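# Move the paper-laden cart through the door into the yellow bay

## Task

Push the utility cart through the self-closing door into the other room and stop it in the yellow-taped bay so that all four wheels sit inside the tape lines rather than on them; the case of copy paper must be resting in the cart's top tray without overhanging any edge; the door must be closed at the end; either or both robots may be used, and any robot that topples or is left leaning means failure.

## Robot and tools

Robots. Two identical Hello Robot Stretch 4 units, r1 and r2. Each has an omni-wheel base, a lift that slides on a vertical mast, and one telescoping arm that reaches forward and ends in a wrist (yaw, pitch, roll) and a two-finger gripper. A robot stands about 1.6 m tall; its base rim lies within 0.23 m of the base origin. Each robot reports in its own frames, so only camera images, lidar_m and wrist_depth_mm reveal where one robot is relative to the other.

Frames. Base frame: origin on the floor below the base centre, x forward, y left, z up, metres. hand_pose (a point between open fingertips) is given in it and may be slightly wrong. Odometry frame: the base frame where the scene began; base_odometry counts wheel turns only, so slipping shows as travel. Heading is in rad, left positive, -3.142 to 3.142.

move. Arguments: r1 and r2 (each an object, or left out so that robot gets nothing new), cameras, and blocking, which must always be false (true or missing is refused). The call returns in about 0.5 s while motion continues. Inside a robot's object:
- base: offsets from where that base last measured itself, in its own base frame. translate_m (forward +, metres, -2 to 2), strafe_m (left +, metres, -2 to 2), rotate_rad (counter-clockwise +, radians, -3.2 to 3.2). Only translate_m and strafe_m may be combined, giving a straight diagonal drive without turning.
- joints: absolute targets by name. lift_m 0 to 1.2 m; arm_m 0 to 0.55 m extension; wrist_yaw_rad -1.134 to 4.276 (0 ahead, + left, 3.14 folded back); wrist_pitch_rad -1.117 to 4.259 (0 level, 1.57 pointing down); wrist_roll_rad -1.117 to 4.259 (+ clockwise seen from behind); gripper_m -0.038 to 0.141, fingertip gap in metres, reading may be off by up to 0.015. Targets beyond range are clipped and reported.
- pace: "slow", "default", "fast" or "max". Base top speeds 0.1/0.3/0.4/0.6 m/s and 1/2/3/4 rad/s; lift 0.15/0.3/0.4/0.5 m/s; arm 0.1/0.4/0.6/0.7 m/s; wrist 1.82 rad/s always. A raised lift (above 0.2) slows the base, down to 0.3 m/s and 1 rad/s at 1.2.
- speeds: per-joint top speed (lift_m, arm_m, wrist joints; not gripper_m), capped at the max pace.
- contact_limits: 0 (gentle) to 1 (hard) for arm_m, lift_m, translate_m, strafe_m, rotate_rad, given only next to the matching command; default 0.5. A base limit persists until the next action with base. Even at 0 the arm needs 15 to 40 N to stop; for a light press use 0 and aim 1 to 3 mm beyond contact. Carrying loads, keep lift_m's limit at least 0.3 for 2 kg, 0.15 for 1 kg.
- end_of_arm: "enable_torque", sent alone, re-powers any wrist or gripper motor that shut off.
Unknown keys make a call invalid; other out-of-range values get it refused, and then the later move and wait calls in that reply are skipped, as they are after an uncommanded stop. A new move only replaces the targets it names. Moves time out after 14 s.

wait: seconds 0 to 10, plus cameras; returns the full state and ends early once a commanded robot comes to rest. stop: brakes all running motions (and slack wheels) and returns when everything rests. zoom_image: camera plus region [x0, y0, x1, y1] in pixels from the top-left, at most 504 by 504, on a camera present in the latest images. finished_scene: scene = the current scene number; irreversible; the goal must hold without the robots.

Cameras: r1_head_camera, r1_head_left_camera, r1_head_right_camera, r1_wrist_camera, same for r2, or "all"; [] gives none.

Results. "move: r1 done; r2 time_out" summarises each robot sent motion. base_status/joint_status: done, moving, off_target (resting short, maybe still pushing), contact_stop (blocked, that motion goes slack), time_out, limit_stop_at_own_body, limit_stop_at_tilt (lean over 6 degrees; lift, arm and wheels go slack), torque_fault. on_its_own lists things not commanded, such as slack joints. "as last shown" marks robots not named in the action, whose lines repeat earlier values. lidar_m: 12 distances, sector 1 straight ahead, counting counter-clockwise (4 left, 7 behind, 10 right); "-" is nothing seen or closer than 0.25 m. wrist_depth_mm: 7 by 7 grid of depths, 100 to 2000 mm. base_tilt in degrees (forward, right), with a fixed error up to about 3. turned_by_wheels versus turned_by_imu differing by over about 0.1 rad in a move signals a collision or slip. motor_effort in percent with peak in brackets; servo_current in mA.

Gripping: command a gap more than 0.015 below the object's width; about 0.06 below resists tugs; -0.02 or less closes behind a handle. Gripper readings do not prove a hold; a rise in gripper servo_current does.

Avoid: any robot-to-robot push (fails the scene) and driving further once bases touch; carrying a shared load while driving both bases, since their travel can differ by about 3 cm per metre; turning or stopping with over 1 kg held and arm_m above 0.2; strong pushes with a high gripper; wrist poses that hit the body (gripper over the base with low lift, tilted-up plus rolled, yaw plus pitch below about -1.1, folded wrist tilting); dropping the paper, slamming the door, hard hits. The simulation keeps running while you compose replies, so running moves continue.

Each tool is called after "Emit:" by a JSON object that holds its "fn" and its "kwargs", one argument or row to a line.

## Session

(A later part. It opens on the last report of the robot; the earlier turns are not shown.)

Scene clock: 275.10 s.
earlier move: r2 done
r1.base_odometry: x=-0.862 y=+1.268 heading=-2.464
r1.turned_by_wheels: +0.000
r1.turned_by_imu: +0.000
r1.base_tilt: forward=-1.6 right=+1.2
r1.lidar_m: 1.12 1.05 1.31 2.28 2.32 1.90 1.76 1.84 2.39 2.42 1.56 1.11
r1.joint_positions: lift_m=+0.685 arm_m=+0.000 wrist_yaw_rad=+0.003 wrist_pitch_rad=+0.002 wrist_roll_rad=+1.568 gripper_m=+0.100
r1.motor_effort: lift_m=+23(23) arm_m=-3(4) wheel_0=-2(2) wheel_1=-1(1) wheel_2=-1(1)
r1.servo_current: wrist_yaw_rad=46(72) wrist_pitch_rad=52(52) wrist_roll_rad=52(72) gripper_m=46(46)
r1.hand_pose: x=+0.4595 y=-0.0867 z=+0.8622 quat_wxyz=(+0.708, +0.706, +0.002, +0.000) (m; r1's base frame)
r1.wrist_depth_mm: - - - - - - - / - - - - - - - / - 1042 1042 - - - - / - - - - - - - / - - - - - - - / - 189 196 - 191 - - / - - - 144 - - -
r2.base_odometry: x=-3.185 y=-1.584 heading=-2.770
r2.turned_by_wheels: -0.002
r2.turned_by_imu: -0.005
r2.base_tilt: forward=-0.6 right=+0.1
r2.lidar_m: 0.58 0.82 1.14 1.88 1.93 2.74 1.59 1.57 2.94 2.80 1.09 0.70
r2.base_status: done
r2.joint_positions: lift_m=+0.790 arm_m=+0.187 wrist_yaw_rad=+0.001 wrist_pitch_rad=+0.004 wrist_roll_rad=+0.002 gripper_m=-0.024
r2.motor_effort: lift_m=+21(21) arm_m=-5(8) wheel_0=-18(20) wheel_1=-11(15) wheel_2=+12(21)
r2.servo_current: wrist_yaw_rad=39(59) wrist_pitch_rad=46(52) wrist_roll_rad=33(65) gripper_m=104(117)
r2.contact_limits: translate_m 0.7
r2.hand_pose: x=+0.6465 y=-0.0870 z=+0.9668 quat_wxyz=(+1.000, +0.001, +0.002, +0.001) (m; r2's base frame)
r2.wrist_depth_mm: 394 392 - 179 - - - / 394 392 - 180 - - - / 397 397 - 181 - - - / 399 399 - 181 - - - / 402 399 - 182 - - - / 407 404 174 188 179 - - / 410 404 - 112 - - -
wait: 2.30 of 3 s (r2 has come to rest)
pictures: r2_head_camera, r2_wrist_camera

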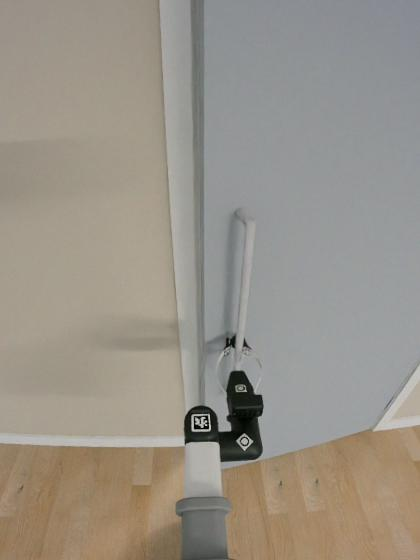

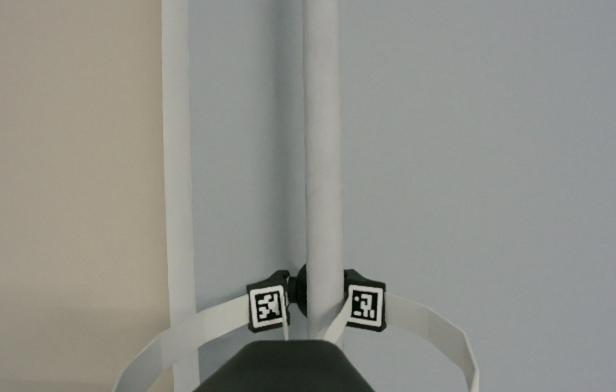

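Emit:
{"fn": "move", "kwargs": {
  "blocking": false,
  "r2": {"base":{"translate_m":-0.2,"strafe_m":-0.17},"joints":{"wrist_yaw_rad":0.45},"speeds":{"wrist_yaw_rad":0.15},"pace":"slow","contact_limits":{"translate_m":0.7}},
  "cameras": []
}}

Emit:
{"fn": "wait", "kwargs": {
  "seconds": 4.5,
  "cameras": []
}}

Emit:
{"fn": "wait", "kwargs": {
  "seconds": 1,
  "cameras": ["r2_head_camera","r2_wrist_camera"]
}}

Emit:
{"fn": "move", "kwargs": {
  "blocking": false,
  "r2": {"base":{"rotate_rad":0.25},"joints":{"wrist_yaw_rad":0.12},"speeds":{"wrist_yaw_rad":0.6},"pace":"slow"},
  "cameras": []
}}

Emit:
{"fn": "wait", "kwargs": {
  "seconds": 2,
  "cameras": ["r2_head_camera","r2_wrist_camera"]
}}

Scene clock: 289.23 s.
move: r2 moving
r2.turned_by_wheels: +0.000
r2.turned_by_imu: -0.033
r2.base_status: translate_m moving; strafe_m moving
r2.joint_status: wrist_yaw_rad moving
r2.motor_effort: lift_m=+21(21) arm_m=-5(5) wheel_0=-10(17) wheel_1=-10(13) wheel_2=+17(17)
r2.contact_limits: translate_m 0.7
pictures: none

Scene clock: 292.57 s.
earlier move: r2 done
r1.turned_by_wheels: +0.000
r1.turned_by_imu: +0.000
r1.motor_effort: lift_m=+23(23) arm_m=-4(4) wheel_0=-2(3) wheel_1=+0(1) wheel_2=-1(1)
r2.turned_by_wheels: +0.000
r2.turned_by_imu: -0.045
r2.base_status: done
r2.joint_status: all done
r2.motor_effort: lift_m=+21(21) arm_m=-5(5) wheel_0=-2(17) wheel_1=-10(19) wheel_2=+13(23)
r2.contact_limits: translate_m 0.7
wait: 3.33 of 4.5 s (r2 has come to rest)
pictures: none

Scene clock: 293.57 s.
r1.turned_by_wheels: +0.000
r1.turned_by_imu: +0.000
r1.motor_effort: lift_m=+23(23) arm_m=-3(4) wheel_0=-2(3) wheel_1=+0(1) wheel_2=-1(1)
r2.turned_by_wheels: +0.000
r2.turned_by_imu: +0.000
r2.base_status: done
r2.joint_status: all done
r2.motor_effort: lift_m=+21(21) arm_m=-5(5) wheel_0=-2(17) wheel_1=-10(19) wheel_2=+14(23)
r2.contact_limits: translate_m 0.7
wait: 1.00 s; at rest by 0.27 s
pictures: r2_head_camera, r2_wrist_camera

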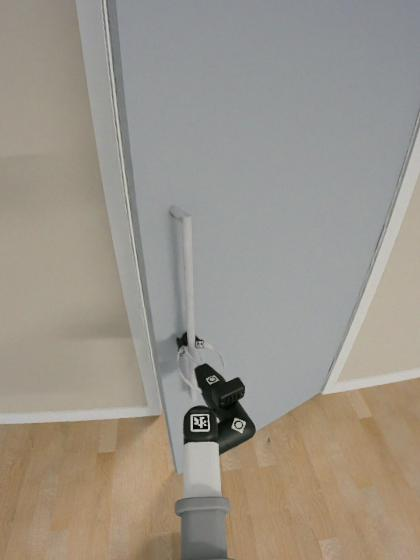

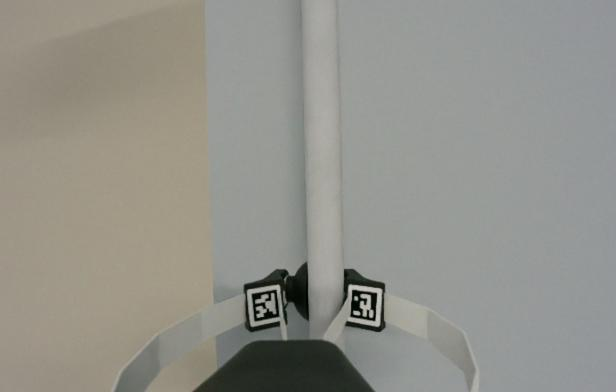

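Scene clock: 294.07 s.
move: r2 moving
r1.turned_by_wheels: +0.000
r1.turned_by_imu: +0.000
r1.motor_effort: lift_m=+23(23) arm_m=-3(4) wheel_0=-2(2) wheel_1=-1(1) wheel_2=-1(1)
r2.turned_by_wheels: +0.124
r2.turned_by_imu: +0.118
r2.base_status: rotate_rad moving
r2.joint_status: wrist_yaw_rad moving
r2.motor_effort: lift_m=+21(21) arm_m=-4(5) wheel_0=-20(20) wheel_1=-13(14) wheel_2=-3(12)
pictures: none

Scene clock: 296.07 s.
earlier move: r2 contact_stop
r1.base_odometry: x=-0.862 y=+1.268 heading=-2.464
r1.turned_by_wheels: +0.000
r1.turned_by_imu: +0.000
r1.base_tilt: forward=-1.6 right=+1.3
r1.lidar_m: 1.11 1.04 1.30 2.26 2.33 1.91 1.76 1.82 2.38 2.43 1.55 1.11
r1.joint_positions: lift_m=+0.685 arm_m=+0.000 wrist_yaw_rad=+0.003 wrist_pitch_rad=+0.002 wrist_roll_rad=+1.568 gripper_m=+0.100
r1.motor_effort: lift_m=+23(23) arm_m=-3(4) wheel_0=-2(2) wheel_1=+0(1) wheel_2=-1(1)
r1.servo_current: wrist_yaw_rad=52(65) wrist_pitch_rad=39(52) wrist_roll_rad=59(78) gripper_m=46(46)
r1.hand_pose: x=+0.4595 y=-0.0867 z=+0.8622 quat_wxyz=(+0.708, +0.706, +0.002, +0.000) (m; r1's base frame)
r1.wrist_depth_mm: - - - - - - - / - - - - - 1808 1229 / - 1118 1138 - - - 1138 / - - - - - - - / - - - - - - - / - 189 196 - 191 - - / - - - 144 - - -
r2.base_odometry: x=-3.147 y=-1.382 heading=-2.538
r2.turned_by_wheels: +0.107
r2.turned_by_imu: +0.064
r2.base_tilt: forward=-0.6 right=+0.0
r2.lidar_m: 0.59 0.96 1.42 2.00 2.17 3.27 1.49 1.44 2.72 2.54 1.14 0.70
r2.base_status: rotate_rad contact_stop
r2.joint_positions: lift_m=+0.790 arm_m=+0.187 wrist_yaw_rad=+0.123 wrist_pitch_rad=+0.004 wrist_roll_rad=+0.002 gripper_m=-0.024
r2.joint_status: wrist_yaw_rad moving
r2.measured_speeds: translate_m=+0.036 strafe_m=-0.005 rotate_rad=+0.072 lift_m=+0.000 arm_m=+0.000 wrist_yaw_rad=+0.000 wrist_pitch_rad=+0.000 wrist_roll_rad=+0.000
r2.on_its_own: the wheels are slack since a contact_stop
r2.motor_effort: lift_m=+21(21) arm_m=-4(5) wheel_0=+0(28) wheel_1=-1(14) wheel_2=-1(12)
r2.servo_current: wrist_yaw_rad=26(91) wrist_pitch_rad=46(52) wrist_roll_rad=46(65) gripper_m=104(117)
r2.hand_pose: x=+0.6549 y=-0.0513 z=+0.9668 quat_wxyz=(+0.998, +0.001, +0.002, +0.062) (m; r2's base frame)
r2.wrist_depth_mm: - - - 180 - - - / - - - 182 - - - / - - - 183 - - - / - - - - - - - / - - - 191 - - - / - - 180 189 179 - - / - - - 112 - - -
wait: 2.00 s; no rest
pictures: r2_head_camera, r2_wrist_camera

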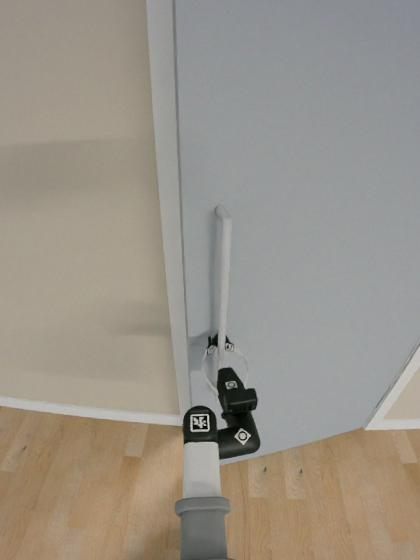

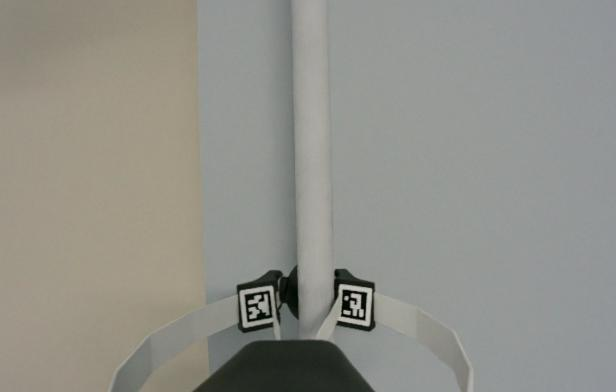

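Emit:
{"fn": "move", "kwargs": {
  "blocking": false,
  "r2": {"base":{"translate_m":-0.2,"strafe_m":-0.15},"joints":{"wrist_yaw_rad":0.45},"speeds":{"wrist_yaw_rad":0.15},"pace":"slow","contact_limits":{"translate_m":0.7}},
  "cameras": []
}}

Emit:
{"fn": "wait", "kwargs": {
  "seconds": 4.5,
  "cameras": []
}}

Emit:
{"fn": "move", "kwargs": {
  "blocking": false,
  "r2": {"base":{"rotate_rad":0.25},"joints":{"wrist_yaw_rad":0.15},"speeds":{"wrist_yaw_rad":0.6},"pace":"slow","contact_limits":{"rotate_rad":0.8}},
  "cameras": []
}}

Emit:
{"fn": "wait", "kwargs": {
  "seconds": 2,
  "cameras": ["r2_head_camera","r2_wrist_camera"]
}}

Scene clock: 303.07 s.
earlier move: r2 contact_stop
move: r2 moving
r1.motor_effort: lift_m=+23(23) arm_m=-3(4) wheel_0=-2(2) wheel_1=-1(1) wheel_2=-1(1)
r2.turned_by_wheels: +0.068
r2.turned_by_imu: +0.067
r2.base_status: rotate_rad contact_stop (by the wheels' count: +0.283 of +0.250); translate_m moving; strafe_m moving
r2.joint_status: wrist_yaw_rad moving
r2.motor_effort: lift_m=+21(21) arm_m=-4(4) wheel_0=-5(6) wheel_1=-13(14) wheel_2=+18(18)
r2.contact_limits: translate_m 0.7
pictures: none

Scene clock: 306.33 s.
earlier move: r2 done
r1.turned_by_wheels: +0.000
r1.turned_by_imu: +0.000
r1.motor_effort: lift_m=+23(23) arm_m=-3(4) wheel_0=-2(2) wheel_1=+0(1) wheel_2=-1(1)
r2.turned_by_wheels: +0.002
r2.turned_by_imu: +0.003
r2.base_status: done
r2.joint_status: all done
r2.motor_effort: lift_m=+21(21) arm_m=-4(5) wheel_0=+9(18) wheel_1=-4(17) wheel_2=+24(25)
r2.contact_limits: translate_m 0.7
wait: 3.27 of 4.5 s (r2 has come to rest)
pictures: none

Scene clock: 306.83 s.
move: r2 moving
r1.turned_by_wheels: +0.000
r1.turned_by_imu: +0.000
r1.motor_effort: lift_m=+23(23) arm_m=-4(4) wheel_0=-2(2) wheel_1=-1(1) wheel_2=-1(1)
r2.turned_by_wheels: +0.124
r2.turned_by_imu: +0.121
r2.base_status: rotate_rad moving
r2.joint_status: wrist_yaw_rad moving
r2.motor_effort: lift_m=+21(21) arm_m=-6(6) wheel_0=-3(8) wheel_1=-10(10) wheel_2=+3(22)
r2.contact_limits: rotate_rad 0.8
pictures: none

Scene clock: 308.83 s.
earlier move: r2 moving
r1.base_odometry: x=-0.862 y=+1.268 heading=-2.464
r1.turned_by_wheels: +0.000
r1.turned_by_imu: +0.000
r1.base_tilt: forward=-1.6 right=+1.3
r1.lidar_m: 1.17 1.06 1.32 2.28 2.33 1.90 1.77 1.83 2.36 2.43 1.58 1.13
r1.joint_positions: lift_m=+0.685 arm_m=+0.000 wrist_yaw_rad=+0.003 wrist_pitch_rad=+0.002 wrist_roll_rad=+1.568 gripper_m=+0.100
r1.motor_effort: lift_m=+23(23) arm_m=-3(4) wheel_0=-2(2) wheel_1=-1(1) wheel_2=-1(1)
r1.servo_current: wrist_yaw_rad=26(65) wrist_pitch_rad=39(52) wrist_roll_rad=52(65) gripper_m=46(46)
r1.hand_pose: x=+0.4595 y=-0.0867 z=+0.8622 quat_wxyz=(+0.708, +0.706, +0.002, +0.000) (m; r1's base frame)
r1.wrist_depth_mm: - - - - - - - / - - - - - 1808 1229 / - - - - - 1756 1205 / - - - - - - 1160 / - - - - - - - / - 188 195 - 191 - - / - - - 144 - - -
r2.base_odometry: x=-3.168 y=-1.162 heading=-2.221
r2.turned_by_wheels: +0.123
r2.turned_by_imu: +0.051
r2.base_tilt: forward=-0.6 right=+0.1
r2.lidar_m: 0.60 1.19 2.19 2.21 2.71 1.35 1.34 2.80 2.48 1.69 0.97 0.69
r2.base_status: done
r2.joint_positions: lift_m=+0.790 arm_m=+0.187 wrist_yaw_rad=+0.134 wrist_pitch_rad=+0.004 wrist_roll_rad=+0.002 gripper_m=-0.024
r2.joint_status: wrist_yaw_rad moving
r2.motor_effort: lift_m=+21(21) arm_m=-6(7) wheel_0=-21(33) wheel_1=-9(13) wheel_2=-6(22)
r2.servo_current: wrist_yaw_rad=65(533) wrist_pitch_rad=46(52) wrist_roll_rad=46(59) gripper_m=98(111)
r2.contact_limits: rotate_rad 0.8
r2.hand_pose: x=+0.6556 y=-0.0481 z=+0.9668 quat_wxyz=(+0.998, +0.001, +0.002, +0.067) (m; r2's base frame)
r2.wrist_depth_mm: - - - 182 - - - / - - - 183 - - - / - - - 185 - - - / - - - 185 - - - / - - - 186 - - - / - - 172 188 178 - - / - - - 112 - - -
wait: 2.00 s; no rest
pictures: r2_head_camera, r2_wrist_camera

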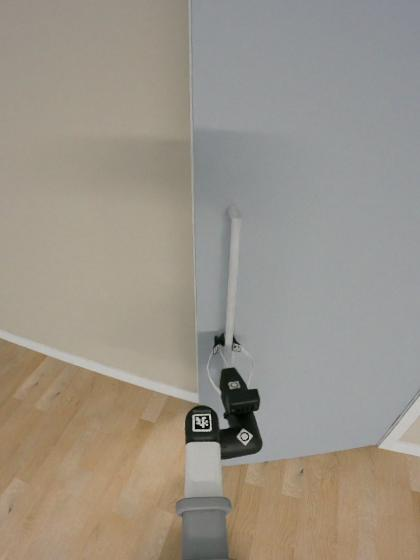

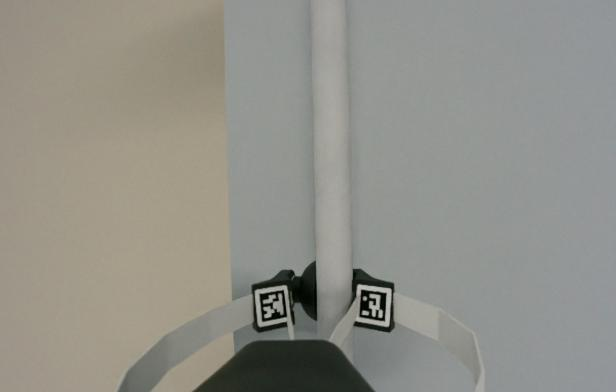

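Emit:
{"fn": "move", "kwargs": {
  "blocking": false,
  "r2": {"base":{"translate_m":-0.2,"strafe_m":-0.17},"joints":{"wrist_yaw_rad":0.45},"speeds":{"wrist_yaw_rad":0.15},"pace":"slow","contact_limits":{"translate_m":0.7}},
  "cameras": []
}}

Emit:
{"fn": "wait", "kwargs": {
  "seconds": 4.5,
  "cameras": []
}}

Emit:
{"fn": "move", "kwargs": {
  "blocking": false,
  "r2": {"base":{"rotate_rad":0.25},"joints":{"wrist_yaw_rad":0.18},"speeds":{"wrist_yaw_rad":0.6},"pace":"slow","contact_limits":{"rotate_rad":0.8}},
  "cameras": []
}}

Emit:
{"fn": "wait", "kwargs": {
  "seconds": 2.3,
  "cameras": ["r2_head_camera","r2_wrist_camera"]
}}

Emit:
{"fn": "move", "kwargs": {
  "blocking": false,
  "r2": {"base":{"translate_m":-0.2,"strafe_m":-0.17},"joints":{"wrist_yaw_rad":0.45},"speeds":{"wrist_yaw_rad":0.15},"pace":"slow","contact_limits":{"translate_m":0.7}},
  "cameras": []
}}

Emit:
{"fn": "wait", "kwargs": {
  "seconds": 4.5,
  "cameras": ["r2_head_camera","r2_head_left_camera","r2_wrist_camera"]
}}

Scene clock: 321.70 s.
move: r2 moving
r1.turned_by_imu: -0.001
r1.motor_effort: lift_m=+23(23) arm_m=-4(4) wheel_0=-2(2) wheel_1=-1(1) wheel_2=-1(1)
r2.turned_by_wheels: -0.001
r2.turned_by_imu: -0.033
r2.base_status: translate_m moving; strafe_m moving
r2.joint_status: wrist_yaw_rad moving
r2.motor_effort: lift_m=+21(21) arm_m=-7(7) wheel_0=-12(18) wheel_1=-11(13) wheel_2=+12(12)
r2.contact_limits: translate_m 0.7
pictures: none

Scene clock: 325.07 s.
earlier move: r2 done
r1.turned_by_wheels: +0.000
r1.turned_by_imu: +0.000
r1.motor_effort: lift_m=+23(23) arm_m=-4(4) wheel_0=-1(2) wheel_1=-1(1) wheel_2=-1(1)
r2.turned_by_wheels: +0.004
r2.turned_by_imu: -0.037
r2.base_status: done
r2.joint_status: all done
r2.motor_effort: lift_m=+21(21) arm_m=-7(8) wheel_0=+19(23) wheel_1=+0(19) wheel_2=+23(25)
r2.contact_limits: translate_m 0.7
wait: 3.37 of 4.5 s (r2 has come to rest)
pictures: none

Scene clock: 325.57 s.
move: r2 moving
r1.turned_by_wheels: +0.000
r1.turned_by_imu: +0.000
r1.motor_effort: lift_m=+23(23) arm_m=-3(4) wheel_0=-2(2) wheel_1=-1(1) wheel_2=-1(1)
r2.turned_by_wheels: +0.123
r2.turned_by_imu: +0.120
r2.base_status: rotate_rad moving
r2.joint_status: wrist_yaw_rad moving
r2.motor_effort: lift_m=+21(21) arm_m=-10(10) wheel_0=+0(14) wheel_1=-7(7) wheel_2=+5(21)
r2.contact_limits: rotate_rad 0.8
pictures: none

Scene clock: 327.87 s.
earlier move: r2 moving
r1.turned_by_wheels: +0.000
r1.turned_by_imu: +0.000
r1.motor_effort: lift_m=+23(23) arm_m=-4(4) wheel_0=-2(2) wheel_1=-1(1) wheel_2=-1(1)
r2.turned_by_wheels: +0.125
r2.turned_by_imu: +0.034
r2.base_status: done
r2.joint_status: wrist_yaw_rad moving
r2.motor_effort: lift_m=+21(21) arm_m=-10(11) wheel_0=-18(35) wheel_1=-8(12) wheel_2=-3(21)
r2.contact_limits: rotate_rad 0.8
wait: 2.30 s; no rest
pictures: r2_head_camera, r2_wrist_camera

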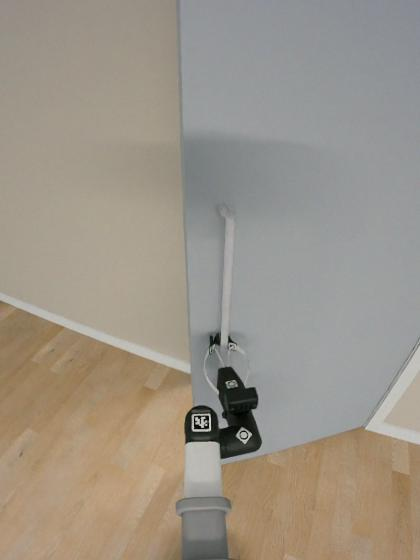

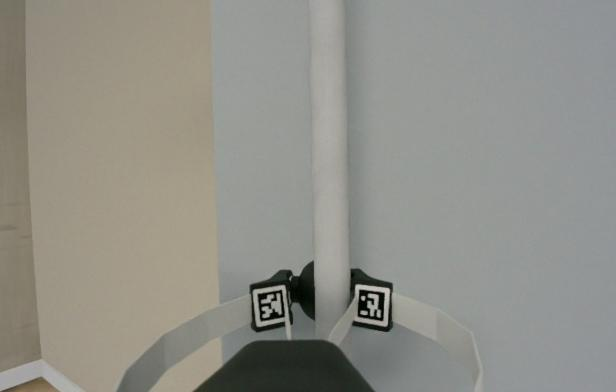

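Scene clock: 328.37 s.
move: r2 moving
r1.turned_by_wheels: +0.000
r1.turned_by_imu: +0.000
r1.motor_effort: lift_m=+23(23) arm_m=-4(4) wheel_0=-2(2) wheel_1=+0(1) wheel_2=-1(1)
r2.turned_by_wheels: -0.001
r2.turned_by_imu: -0.027
r2.base_status: translate_m moving; strafe_m moving
r2.joint_status: wrist_yaw_rad moving
r2.motor_effort: lift_m=+21(21) arm_m=-11(11) wheel_0=-11(16) wheel_1=-11(14) wheel_2=+13(13)
r2.contact_limits: translate_m 0.7
pictures: none

Scene clock: 331.73 s.
earlier move: r2 done
r1.base_odometry: x=-0.862 y=+1.268 heading=-2.464
r1.turned_by_wheels: +0.000
r1.turned_by_imu: +0.000
r1.base_tilt: forward=-1.6 right=+1.3
r1.lidar_m: 1.27 1.05 1.31 2.27 2.34 1.94 1.77 1.84 2.37 2.40 1.56 1.11
r1.joint_positions: lift_m=+0.685 arm_m=+0.000 wrist_yaw_rad=+0.003 wrist_pitch_rad=+0.002 wrist_roll_rad=+1.568 gripper_m=+0.100
r1.motor_effort: lift_m=+23(23) arm_m=-3(4) wheel_0=-2(2) wheel_1=+0(1) wheel_2=-1(1)
r1.servo_current: wrist_yaw_rad=33(78) wrist_pitch_rad=52(52) wrist_roll_rad=46(72) gripper_m=46(52)
r1.hand_pose: x=+0.4595 y=-0.0867 z=+0.8622 quat_wxyz=(+0.708, +0.706, +0.002, +0.000) (m; r1's base frame)
r1.wrist_depth_mm: - - - - - - - / - - - - - 1756 1255 / - - - - - 1756 1255 / - - - - - 1808 1255 / - - - - - - 1205 / - 188 196 - 191 - - / - - - 144 - - -
r2.base_odometry: x=-3.261 y=-0.651 heading=-1.968
r2.turned_by_wheels: +0.002
r2.turned_by_imu: -0.028
r2.base_tilt: forward=-0.7 right=+0.0
r2.lidar_m: 0.60 1.52 2.55 2.61 3.20 0.98 0.98 2.35 2.13 2.10 1.33 0.83
r2.base_status: done
r2.joint_positions: lift_m=+0.790 arm_m=+0.187 wrist_yaw_rad=+0.454 wrist_pitch_rad=+0.004 wrist_roll_rad=+0.002 gripper_m=-0.024
r2.joint_status: all done
r2.motor_effort: lift_m=+21(21) arm_m=-11(11) wheel_0=+9(16) wheel_1=-5(18) wheel_2=+17(19)
r2.servo_current: wrist_yaw_rad=46(189) wrist_pitch_rad=46(46) wrist_roll_rad=46(65) gripper_m=98(104)
r2.contact_limits: translate_m 0.7
r2.hand_pose: x=+0.6558 y=+0.0480 z=+0.9668 quat_wxyz=(+0.974, +0.000, +0.002, +0.225) (m; r2's base frame)
r2.wrist_depth_mm: - - - 183 - - - / - - - 183 - - - / - - - 184 - - - / - - - - - - - / - - - 191 - - - / - - 183 189 178 - - / - 1983 - 112 - - -
wait: 3.37 of 4.5 s (r2 has come to rest)
pictures: r2_head_camera, r2_head_left_camera, r2_wrist_camera

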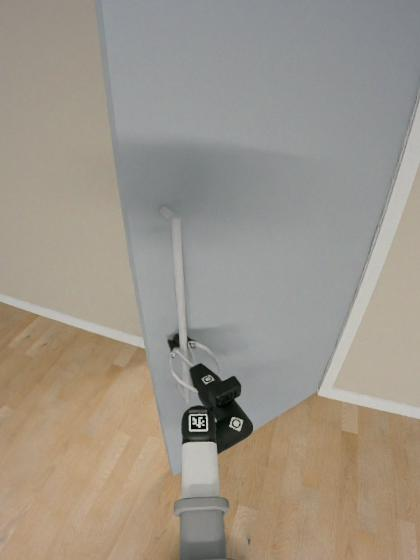

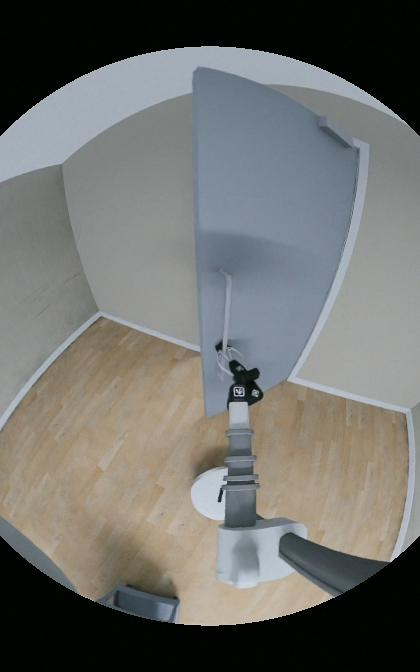

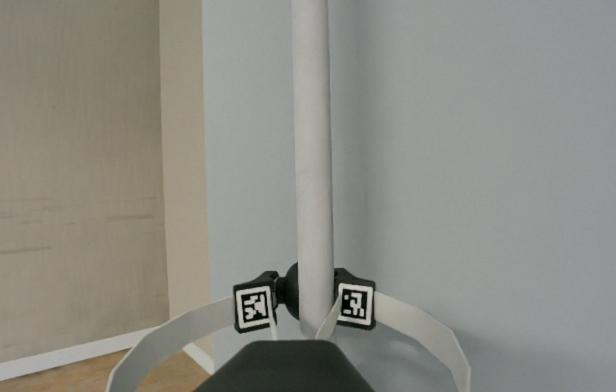

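Emit:
{"fn": "move", "kwargs": {
  "blocking": false,
  "r2": {"base":{"rotate_rad":0.28},"joints":{"wrist_yaw_rad":0.18},"speeds":{"wrist_yaw_rad":0.6},"pace":"slow","contact_limits":{"rotate_rad":0.8}},
  "cameras": []
}}

Emit:
{"fn": "wait", "kwargs": {
  "seconds": 2.3,
  "cameras": []
}}

Emit:
{"fn": "move", "kwargs": {
  "blocking": false,
  "r2": {"base":{"translate_m":-0.2,"strafe_m":-0.17},"joints":{"wrist_yaw_rad":0.45},"speeds":{"wrist_yaw_rad":0.15},"pace":"slow","contact_limits":{"translate_m":0.7}},
  "cameras": []
}}

Emit:
{"fn": "wait", "kwargs": {
  "seconds": 4.5,
  "cameras": ["r2_head_camera","r2_head_left_camera","r1_head_camera"]
}}

Emit:
{"fn": "move", "kwargs": {
  "blocking": false,
  "r2": {"base":{"rotate_rad":0.28},"joints":{"wrist_yaw_rad":0.2},"speeds":{"wrist_yaw_rad":0.6},"pace":"slow","contact_limits":{"rotate_rad":0.8}},
  "cameras": []
}}

Emit:
{"fn": "wait", "kwargs": {
  "seconds": 2.3,
  "cameras": ["r2_head_camera","r2_head_left_camera","r2_wrist_camera","r1_head_camera"]
}}

Scene clock: 343.27 s.
move: r2 moving
r1.motor_effort: lift_m=+23(23) arm_m=-3(4) wheel_0=-2(2) wheel_1=-1(1) wheel_2=-1(1)
r2.turned_by_wheels: +0.123
r2.turned_by_imu: +0.120
r2.base_status: rotate_rad moving
r2.joint_status: wrist_yaw_rad moving
r2.motor_effort: lift_m=+21(21) arm_m=-12(12) wheel_0=-7(9) wheel_1=-11(11) wheel_2=-1(15)
r2.contact_limits: rotate_rad 0.8
pictures: none

Scene clock: 345.57 s.
earlier move: r2 moving
r1.turned_by_wheels: +0.000
r1.turned_by_imu: +0.000
r1.motor_effort: lift_m=+23(23) arm_m=-4(4) wheel_0=-2(2) wheel_1=+0(1) wheel_2=-1(1)
r2.turned_by_wheels: +0.156
r2.turned_by_imu: -0.010
r2.base_status: done
r2.joint_status: wrist_yaw_rad moving
r2.motor_effort: lift_m=+21(21) arm_m=-12(12) wheel_0=-10(35) wheel_1=-8(19) wheel_2=+5(17)
r2.contact_limits: rotate_rad 0.8
wait: 2.30 s; no rest
pictures: none

Scene clock: 346.07 s.
move: r2 moving
r1.turned_by_wheels: +0.000
r1.turned_by_imu: +0.000
r1.motor_effort: lift_m=+23(23) arm_m=-3(4) wheel_0=-2(2) wheel_1=+0(1) wheel_2=-1(1)
r2.turned_by_wheels: -0.001
r2.turned_by_imu: -0.009
r2.base_status: translate_m moving; strafe_m moving
r2.joint_status: wrist_yaw_rad moving
r2.motor_effort: lift_m=+21(21) arm_m=-12(12) wheel_0=-6(12) wheel_1=-14(17) wheel_2=+13(15)
r2.contact_limits: translate_m 0.7
pictures: none

Scene clock: 350.57 s.
earlier move: r2 moving
r1.turned_by_wheels: +0.000
r1.turned_by_imu: +0.000
r1.motor_effort: lift_m=+23(23) arm_m=-4(4) wheel_0=-2(2) wheel_1=-1(1) wheel_2=-1(1)
r2.turned_by_wheels: +0.001
r2.turned_by_imu: -0.051
r2.base_status: done
r2.joint_status: wrist_yaw_rad moving
r2.motor_effort: lift_m=+21(21) arm_m=-13(13) wheel_0=-4(13) wheel_1=-11(19) wheel_2=+13(16)
r2.contact_limits: translate_m 0.7
wait: 4.50 s; no rest
pictures: r1_head_camera, r2_head_camera, r2_head_left_camera

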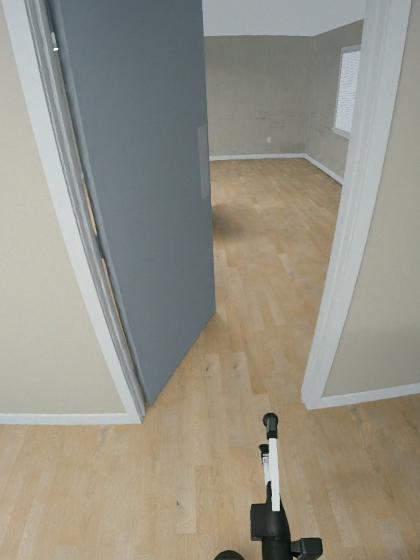

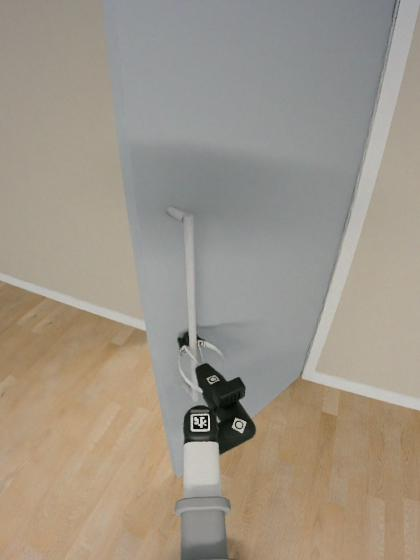

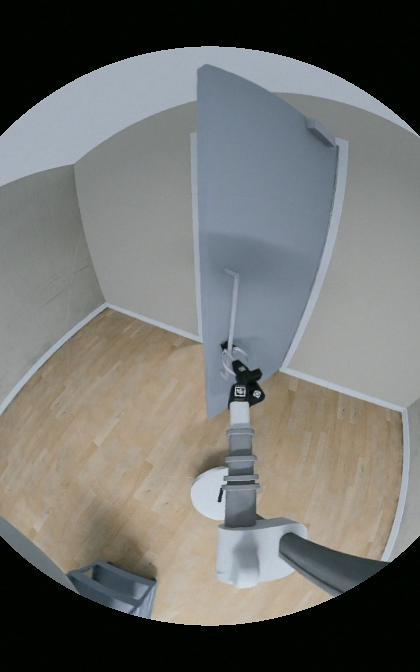

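Scene clock: 351.07 s.
move: r2 moving
r1.turned_by_wheels: +0.000
r1.turned_by_imu: +0.000
r1.motor_effort: lift_m=+23(23) arm_m=-3(4) wheel_0=-2(2) wheel_1=-1(1) wheel_2=-1(1)
r2.turned_by_wheels: +0.124
r2.turned_by_imu: +0.116
r2.base_status: rotate_rad moving
r2.joint_status: wrist_yaw_rad moving
r2.motor_effort: lift_m=+21(21) arm_m=-11(13) wheel_0=-21(23) wheel_1=-10(15) wheel_2=-6(10)
r2.contact_limits: rotate_rad 0.8
pictures: none

Scene clock: 353.37 s.
earlier move: r2 moving
r1.base_odometry: x=-0.862 y=+1.268 heading=-2.464
r1.turned_by_wheels: +0.000
r1.turned_by_imu: +0.000
r1.base_tilt: forward=-1.6 right=+1.3
r1.lidar_m: 1.30 1.06 1.32 2.25 2.34 1.94 1.77 1.83 2.41 2.44 1.59 1.12
r1.joint_positions: lift_m=+0.685 arm_m=+0.000 wrist_yaw_rad=+0.003 wrist_pitch_rad=+0.002 wrist_roll_rad=+1.568 gripper_m=+0.100
r1.motor_effort: lift_m=+23(23) arm_m=-4(4) wheel_0=-2(2) wheel_1=-1(1) wheel_2=-1(1)
r1.servo_current: wrist_yaw_rad=59(72) wrist_pitch_rad=46(52) wrist_roll_rad=52(65) gripper_m=33(52)
r1.hand_pose: x=+0.4595 y=-0.0867 z=+0.8622 quat_wxyz=(+0.708, +0.706, +0.002, +0.000) (m; r1's base frame)
r1.wrist_depth_mm: - - - - - - - / - - - - - 1808 1255 / - - - - - 1808 1255 / - - - - - 1808 1255 / - - - - - 1708 1281 / - 189 196 - 191 - 1205 / - - - 144 - - -
r2.base_odometry: x=-3.407 y=-0.434 heading=-1.410
r2.turned_by_wheels: +0.156
r2.turned_by_imu: -0.066
r2.base_tilt: forward=-0.6 right=+0.0
r2.lidar_m: 0.57 1.80 2.67 2.75 1.05 0.88 3.11 2.13 2.03 1.94 1.38 0.78
r2.base_status: done
r2.joint_positions: lift_m=+0.790 arm_m=+0.187 wrist_yaw_rad=+0.199 wrist_pitch_rad=+0.003 wrist_roll_rad=+0.002 gripper_m=-0.024
r2.joint_status: wrist_yaw_rad moving
r2.motor_effort: lift_m=+20(21) arm_m=-10(13) wheel_0=-9(36) wheel_1=-5(30) wheel_2=+6(16)
r2.servo_current: wrist_yaw_rad=46(130) wrist_pitch_rad=39(52) wrist_roll_rad=39(59) gripper_m=98(104)
r2.contact_limits: rotate_rad 0.8
r2.hand_pose: x=+0.6582 y=-0.0287 z=+0.9671 quat_wxyz=(+0.995, +0.001, +0.002, +0.099) (m; r2's base frame)
r2.wrist_depth_mm: - - - 183 - - - / - - - 184 - - - / - - - 184 - - - / - - - 186 - - - / - - - 187 - - - / - - 177 187 179 - - / - - - 112 - - -
wait: 2.30 s; no rest
pictures: r1_head_camera, r2_head_camera, r2_head_left_camera, r2_wrist_camera

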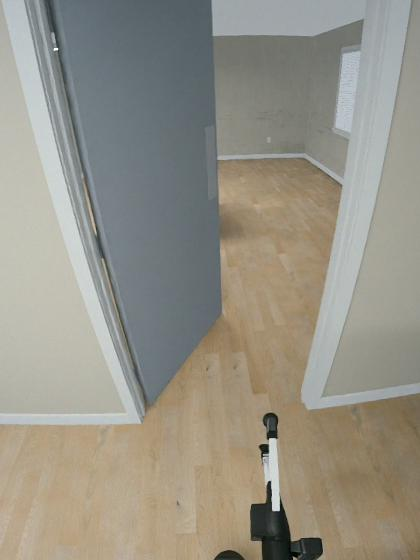

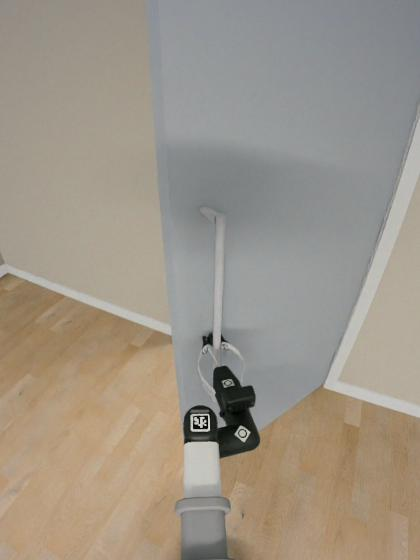

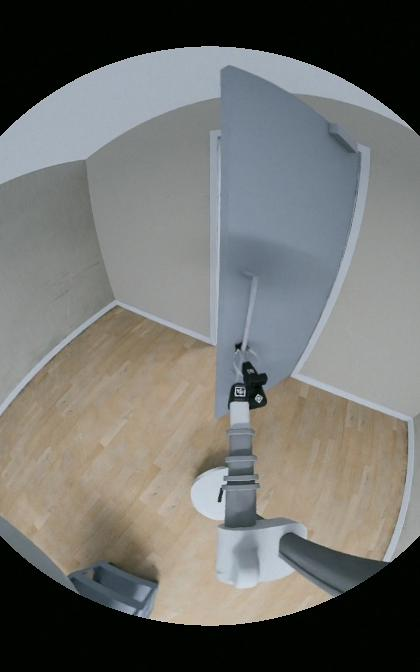

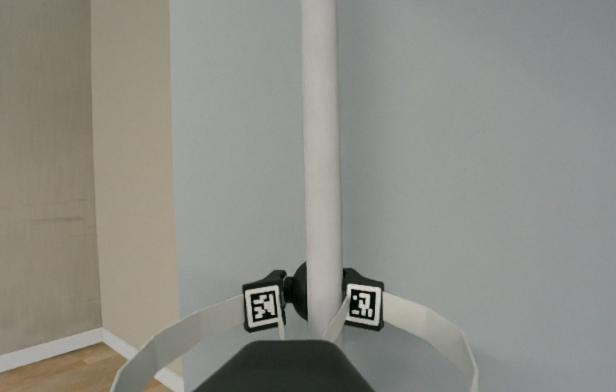

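Emit:
{"fn": "move", "kwargs": {
  "blocking": false,
  "r2": {"base":{"translate_m":-0.22,"strafe_m":-0.2},"joints":{"wrist_yaw_rad":0.5},"speeds":{"wrist_yaw_rad":0.12},"pace":"slow","contact_limits":{"translate_m":0.7}},
  "cameras": []
}}

Emit:
{"fn": "wait", "kwargs": {
  "seconds": 4.5,
  "cameras": ["r2_head_left_camera","r1_head_camera"]
}}

Emit:
{"fn": "move", "kwargs": {
  "blocking": false,
  "r2": {"base":{"rotate_rad":0.35},"joints":{"wrist_yaw_rad":0.2},"speeds":{"wrist_yaw_rad":0.3},"pace":"slow","contact_limits":{"rotate_rad":0.8}},
  "cameras": []
}}

Emit:
{"fn": "wait", "kwargs": {
  "seconds": 2.3,
  "cameras": ["r2_head_camera","r2_head_left_camera","r2_wrist_camera","r1_head_camera"]
}}

Scene clock: 374.33 s.
earlier move: r2 done
move: r2 moving
r1.turned_by_imu: -0.001
r1.motor_effort: lift_m=+23(23) arm_m=-3(4) wheel_0=-2(2) wheel_1=-1(1) wheel_2=-1(1)
r2.turned_by_wheels: +0.000
r2.turned_by_imu: -0.009
r2.base_status: translate_m moving; strafe_m moving
r2.joint_status: wrist_yaw_rad moving
r2.motor_effort: lift_m=+20(20) arm_m=-10(10) wheel_0=-10(12) wheel_1=-13(15) wheel_2=+16(16)
r2.contact_limits: translate_m 0.7
pictures: none

Scene clock: 378.03 s.
earlier move: r2 done
r1.turned_by_wheels: +0.000
r1.turned_by_imu: +0.000
r1.motor_effort: lift_m=+23(23) arm_m=-4(4) wheel_0=-1(2) wheel_1=+0(1) wheel_2=-1(1)
r2.turned_by_wheels: +0.001
r2.turned_by_imu: -0.239
r2.base_status: done
r2.joint_status: all done
r2.motor_effort: lift_m=+20(20) arm_m=-11(12) wheel_0=-2(12) wheel_1=-9(18) wheel_2=+17(23)
r2.contact_limits: translate_m 0.7
wait: 3.70 of 4.5 s (r2 has come to rest)
pictures: r1_head_camera, r2_head_left_camera

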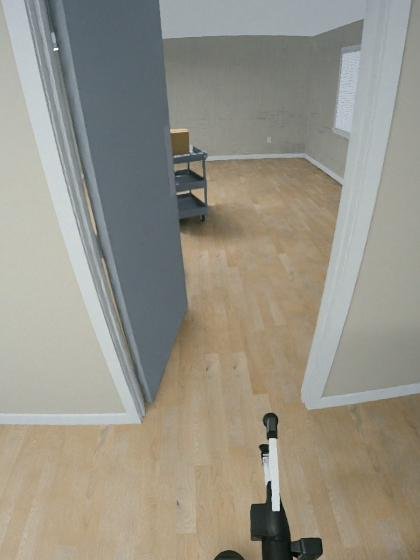

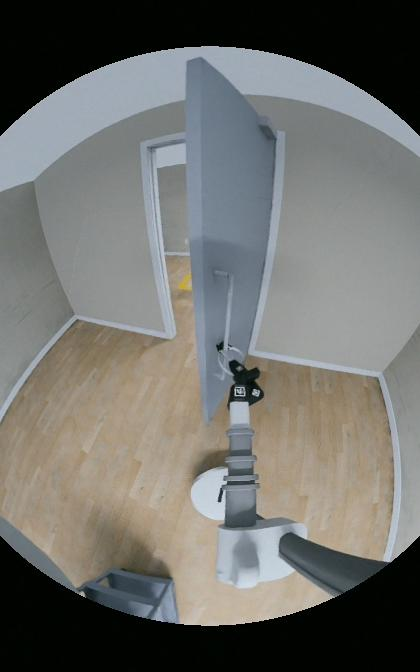

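Scene clock: 378.53 s.
move: r2 moving
r1.turned_by_wheels: +0.000
r1.turned_by_imu: +0.000
r1.motor_effort: lift_m=+23(23) arm_m=-3(4) wheel_0=-2(2) wheel_1=-1(1) wheel_2=-1(1)
r2.turned_by_wheels: +0.123
r2.turned_by_imu: +0.101
r2.base_status: rotate_rad moving
r2.joint_status: wrist_yaw_rad moving
r2.motor_effort: lift_m=+20(20) arm_m=-10(11) wheel_0=-28(28) wheel_1=-7(15) wheel_2=-7(15)
r2.contact_limits: rotate_rad 0.8
pictures: none

Scene clock: 380.83 s.
earlier move: r2 moving
r1.base_odometry: x=-0.862 y=+1.268 heading=-2.464
r1.turned_by_wheels: +0.000
r1.turned_by_imu: +0.000
r1.base_tilt: forward=-1.6 right=+1.2
r1.lidar_m: 1.41 1.05 1.33 2.26 2.33 1.93 1.78 1.81 2.37 2.41 1.59 1.15
r1.joint_positions: lift_m=+0.685 arm_m=+0.000 wrist_yaw_rad=+0.003 wrist_pitch_rad=+0.002 wrist_roll_rad=+1.568 gripper_m=+0.100
r1.motor_effort: lift_m=+23(23) arm_m=-4(4) wheel_0=-2(2) wheel_1=+0(1) wheel_2=-1(1)
r1.servo_current: wrist_yaw_rad=39(72) wrist_pitch_rad=52(52) wrist_roll_rad=39(72) gripper_m=39(52)
r1.hand_pose: x=+0.4595 y=-0.0867 z=+0.8622 quat_wxyz=(+0.708, +0.706, +0.002, +0.000) (m; r1's base frame)
r1.wrist_depth_mm: - - - - - - - / - - - - - 1808 1255 / - - - - - 1808 1229 / - - - - - 1808 1255 / - - - - - 1863 1281 / - 213 196 - 191 - 1281 / - - - 144 - - -
r2.base_odometry: x=-3.639 y=-0.250 heading=-1.059
r2.turned_by_wheels: +0.227
r2.turned_by_imu: +0.014
r2.base_tilt: forward=-0.6 right=+0.1
r2.lidar_m: 0.59 1.72 2.75 2.76 1.03 0.82 1.24 2.18 1.94 1.96 1.58 1.03
r2.base_status: done
r2.joint_positions: lift_m=+0.790 arm_m=+0.187 wrist_yaw_rad=+0.203 wrist_pitch_rad=+0.003 wrist_roll_rad=+0.002 gripper_m=-0.024
r2.joint_status: wrist_yaw_rad moving
r2.motor_effort: lift_m=+20(20) arm_m=-9(11) wheel_0=-8(33) wheel_1=-4(31) wheel_2=+10(15)
r2.servo_current: wrist_yaw_rad=59(156) wrist_pitch_rad=39(52) wrist_roll_rad=52(65) gripper_m=98(104)
r2.contact_limits: rotate_rad 0.8
r2.hand_pose: x=+0.6583 y=-0.0275 z=+0.9671 quat_wxyz=(+0.995, +0.001, +0.002, +0.101) (m; r2's base frame)
r2.wrist_depth_mm: - - - 183 - - - / - - - 185 - - - / - - - 186 - - - / - - - 187 - - - / - - - 188 - - - / - - 180 189 178 - - / - 1921 - 112 - - -
wait: 2.30 s; no rest
pictures: r1_head_camera, r2_head_camera, r2_head_left_camera, r2_wrist_camera

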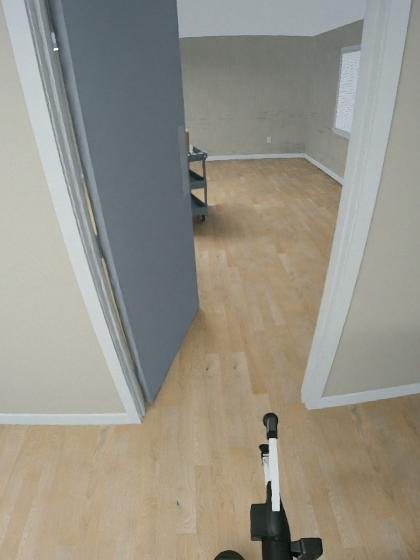

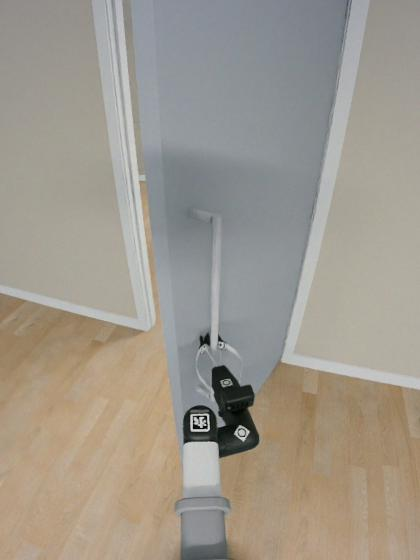

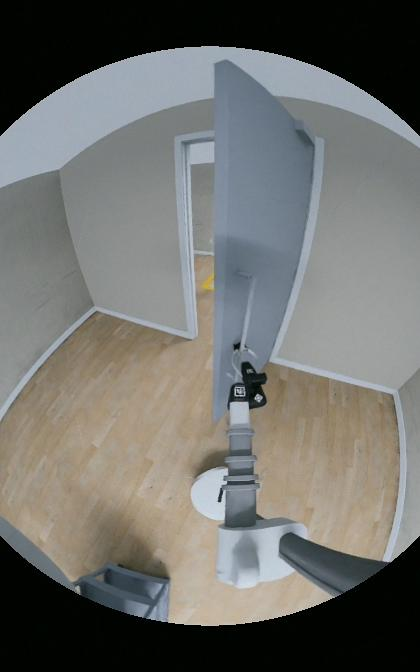

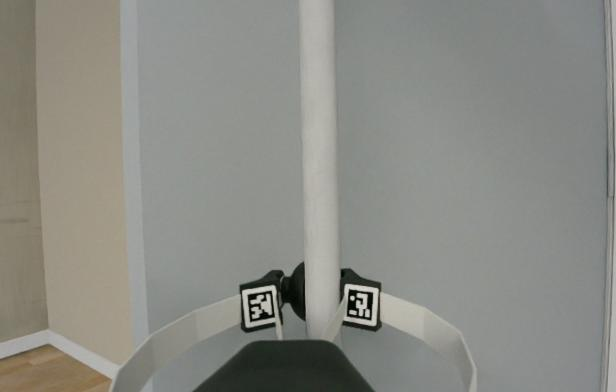

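Emit:
{"fn": "move", "kwargs": {
  "blocking": false,
  "r2": {"base":{"translate_m":-0.15,"strafe_m":-0.27},"joints":{"wrist_yaw_rad":0.55},"speeds":{"wrist_yaw_rad":0.12},"pace":"slow","contact_limits":{"translate_m":0.7}},
  "cameras": []
}}

Emit:
{"fn": "wait", "kwargs": {
  "seconds": 4.5,
  "cameras": ["r2_head_camera","r2_head_left_camera","r2_wrist_camera","r1_head_camera"]
}}

Scene clock: 388.67 s.
move: r2 moving
r1.turned_by_imu: -0.001
r1.motor_effort: lift_m=+23(23) arm_m=-4(4) wheel_0=-1(2) wheel_1=+0(1) wheel_2=-1(1)
r2.turned_by_wheels: +0.000
r2.turned_by_imu: -0.015
r2.base_status: translate_m moving; strafe_m moving
r2.joint_status: wrist_yaw_rad moving
r2.motor_effort: lift_m=+20(20) arm_m=-10(10) wheel_0=+3(9) wheel_1=-15(15) wheel_2=+19(19)
r2.contact_limits: translate_m 0.7
pictures: none

Scene clock: 392.53 s.
earlier move: r2 done
r1.base_odometry: x=-0.862 y=+1.268 heading=-2.464
r1.turned_by_wheels: +0.000
r1.turned_by_imu: +0.000
r1.base_tilt: forward=-1.6 right=+1.2
r1.lidar_m: 1.84 1.04 1.28 2.26 2.33 1.90 1.76 1.84 2.35 2.42 1.54 1.12
r1.joint_positions: lift_m=+0.685 arm_m=+0.000 wrist_yaw_rad=+0.003 wrist_pitch_rad=+0.002 wrist_roll_rad=+1.568 gripper_m=+0.100
r1.motor_effort: lift_m=+23(23) arm_m=-4(4) wheel_0=-2(2) wheel_1=-1(1) wheel_2=-1(1)
r1.servo_current: wrist_yaw_rad=39(78) wrist_pitch_rad=46(52) wrist_roll_rad=39(85) gripper_m=39(52)
r1.hand_pose: x=+0.4595 y=-0.0867 z=+0.8622 quat_wxyz=(+0.708, +0.706, +0.002, +0.000) (m; r1's base frame)
r1.wrist_depth_mm: - - - - - - - / - - - - - 1756 1229 / - - - - - 1808 1255 / - - - - - 1808 1281 / - - - - - 1756 1281 / - - 213 - 198 1618 1281 / - 180 - 144 - - 1255
r2.base_odometry: x=-3.947 y=-0.252 heading=-1.058
r2.turned_by_wheels: +0.001
r2.turned_by_imu: -0.256
r2.base_tilt: forward=-0.6 right=+0.1
r2.lidar_m: 0.55 0.53 2.19 2.95 3.14 0.77 0.94 2.37 1.78 1.72 1.85 1.48
r2.base_status: done
r2.joint_positions: lift_m=+0.790 arm_m=+0.187 wrist_yaw_rad=+0.552 wrist_pitch_rad=+0.003 wrist_roll_rad=+0.002 gripper_m=-0.024
r2.joint_status: all done
r2.motor_effort: lift_m=+20(20) arm_m=-8(10) wheel_0=+1(12) wheel_1=-7(18) wheel_2=+25(30)
r2.servo_current: wrist_yaw_rad=52(98) wrist_pitch_rad=39(46) wrist_roll_rad=52(65) gripper_m=98(104)
r2.contact_limits: translate_m 0.7
r2.hand_pose: x=+0.6495 y=+0.0769 z=+0.9671 quat_wxyz=(+0.962, +0.000, +0.002, +0.273) (m; r2's base frame)
r2.wrist_depth_mm: - 180 - 188 - - - / - 182 - 189 - - - / - 185 - 189 - - - / - 186 - 190 - - - / - 186 - 191 - - - / - 186 180 192 180 - - / - 197 - 112 - - -
wait: 3.87 of 4.5 s (r2 has come to rest)
pictures: r1_head_camera, r2_head_camera, r2_head_left_camera, r2_wrist_camera

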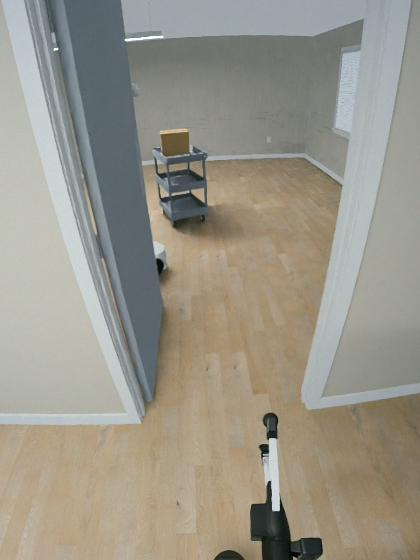

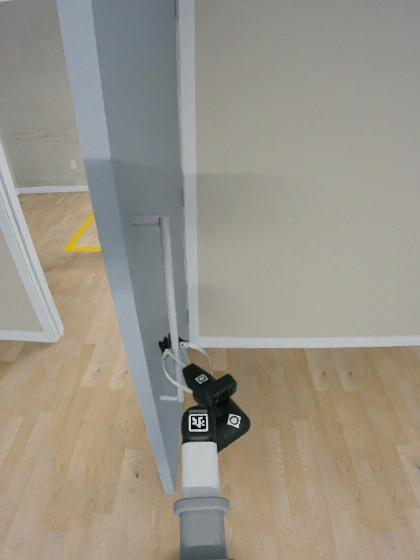

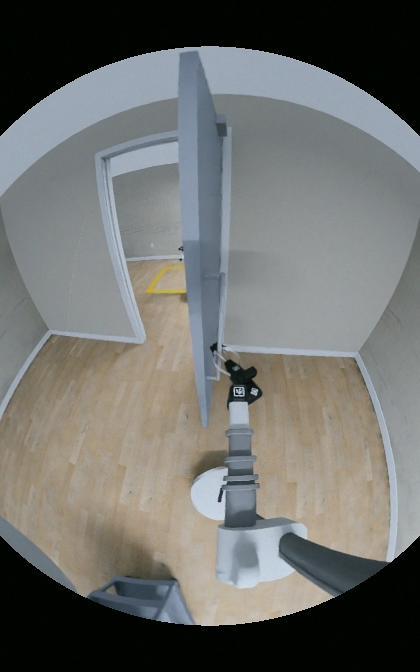

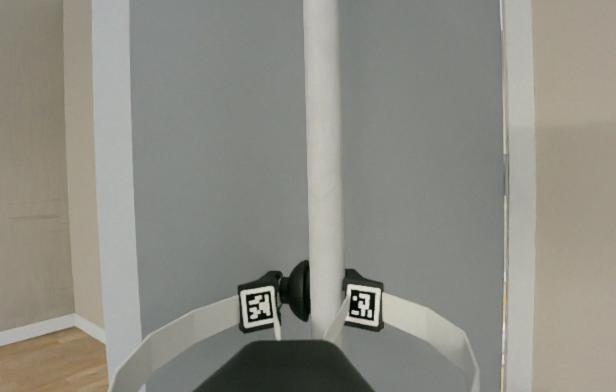

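Emit:
{"fn": "move", "kwargs": {
  "blocking": false,
  "r2": {"base":{"translate_m":-0.03,"strafe_m":-0.2},"joints":{"wrist_yaw_rad":0.75},"speeds":{"wrist_yaw_rad":0.1},"pace":"slow","contact_limits":{"strafe_m":0.7}},
  "cameras": []
}}

Emit:
{"fn": "wait", "kwargs": {
  "seconds": 4,
  "cameras": ["r2_head_camera","r2_head_left_camera","r2_wrist_camera","r1_head_camera"]
}}

Scene clock: 397.70 s.
move: r2 moving
r1.motor_effort: lift_m=+23(23) arm_m=-3(4) wheel_0=-2(2) wheel_1=+0(1) wheel_2=-1(1)
r2.turned_by_wheels: +0.002
r2.turned_by_imu: -0.015
r2.base_status: translate_m moving; strafe_m moving
r2.joint_status: wrist_yaw_rad moving
r2.motor_effort: lift_m=+20(20) arm_m=-7(8) wheel_0=+12(12) wheel_1=-12(13) wheel_2=+29(30)
r2.contact_limits: strafe_m 0.7
pictures: none

Scene clock: 400.43 s.
earlier move: r2 done
r1.base_odometry: x=-0.862 y=+1.268 heading=-2.464
r1.turned_by_wheels: +0.000
r1.turned_by_imu: +0.000
r1.base_tilt: forward=-1.6 right=+1.3
r1.lidar_m: 3.37 1.07 1.32 2.28 2.32 1.86 1.78 1.85 2.37 2.37 1.57 1.13
r1.joint_positions: lift_m=+0.685 arm_m=+0.000 wrist_yaw_rad=+0.003 wrist_pitch_rad=+0.002 wrist_roll_rad=+1.568 gripper_m=+0.100
r1.motor_effort: lift_m=+23(23) arm_m=-3(4) wheel_0=-2(2) wheel_1=-1(1) wheel_2=-1(1)
r1.servo_current: wrist_yaw_rad=33(72) wrist_pitch_rad=46(52) wrist_roll_rad=59(65) gripper_m=39(52)
r1.hand_pose: x=+0.4595 y=-0.0867 z=+0.8622 quat_wxyz=(+0.708, +0.706, +0.002, +0.000) (m; r1's base frame)
r1.wrist_depth_mm: - - - - - - - / - - - - - 1756 1255 / - - - - - 1808 1229 / - - - - - 1808 1281 / - - - - - 1808 1255 / - - 212 - 198 1576 1281 / - - - 145 - - 1281
r2.base_odometry: x=-4.136 y=-0.325 heading=-1.057
r2.turned_by_wheels: -0.002
r2.turned_by_imu: +0.100
r2.base_tilt: forward=-0.6 right=+0.1
r2.lidar_m: 0.58 0.53 2.40 3.13 1.10 0.88 4.02 1.97 1.58 1.56 1.70 1.42
r2.base_status: done
r2.joint_positions: lift_m=+0.790 arm_m=+0.187 wrist_yaw_rad=+0.748 wrist_pitch_rad=+0.003 wrist_roll_rad=+0.002 gripper_m=-0.024
r2.joint_status: all done
r2.motor_effort: lift_m=+20(20) arm_m=-10(11) wheel_0=+2(19) wheel_1=-11(18) wheel_2=+20(32)
r2.servo_current: wrist_yaw_rad=52(111) wrist_pitch_rad=39(46) wrist_roll_rad=46(65) gripper_m=91(111)
r2.contact_limits: strafe_m 0.7
r2.hand_pose: x=+0.6291 y=+0.1322 z=+0.9671 quat_wxyz=(+0.931, +0.000, +0.002, +0.366) (m; r2's base frame)
r2.wrist_depth_mm: - - - - - - - / - - - 187 - - - / - - - 189 - - - / - - - 189 - - - / - - - 191 - - - / - - 182 193 178 - - / - - - 112 - - -
wait: 2.73 of 4 s (r2 has come to rest)
pictures: r1_head_camera, r2_head_camera, r2_head_left_camera, r2_wrist_camera

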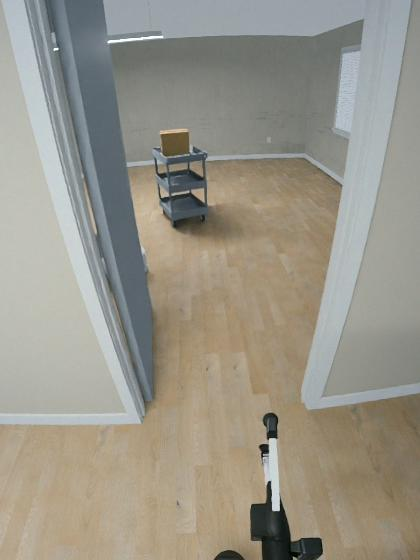

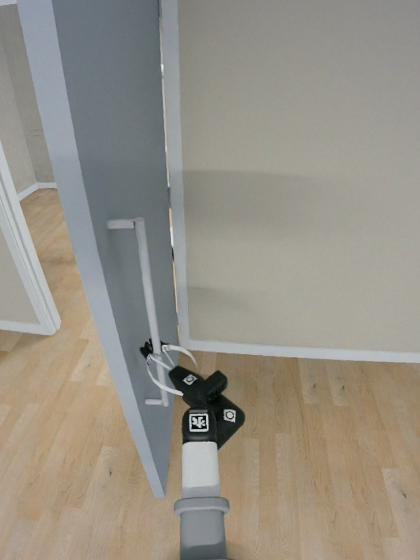

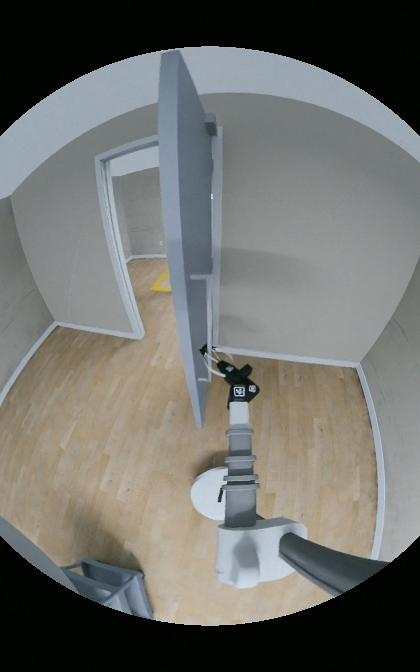

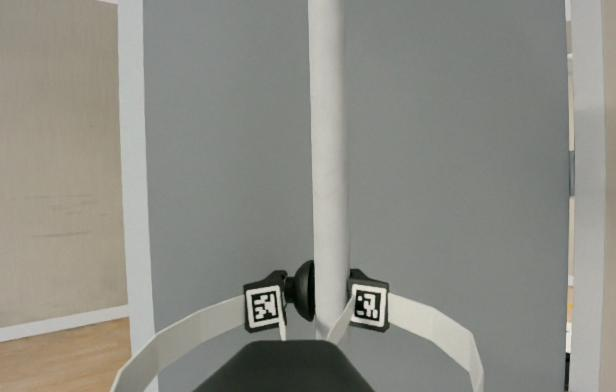

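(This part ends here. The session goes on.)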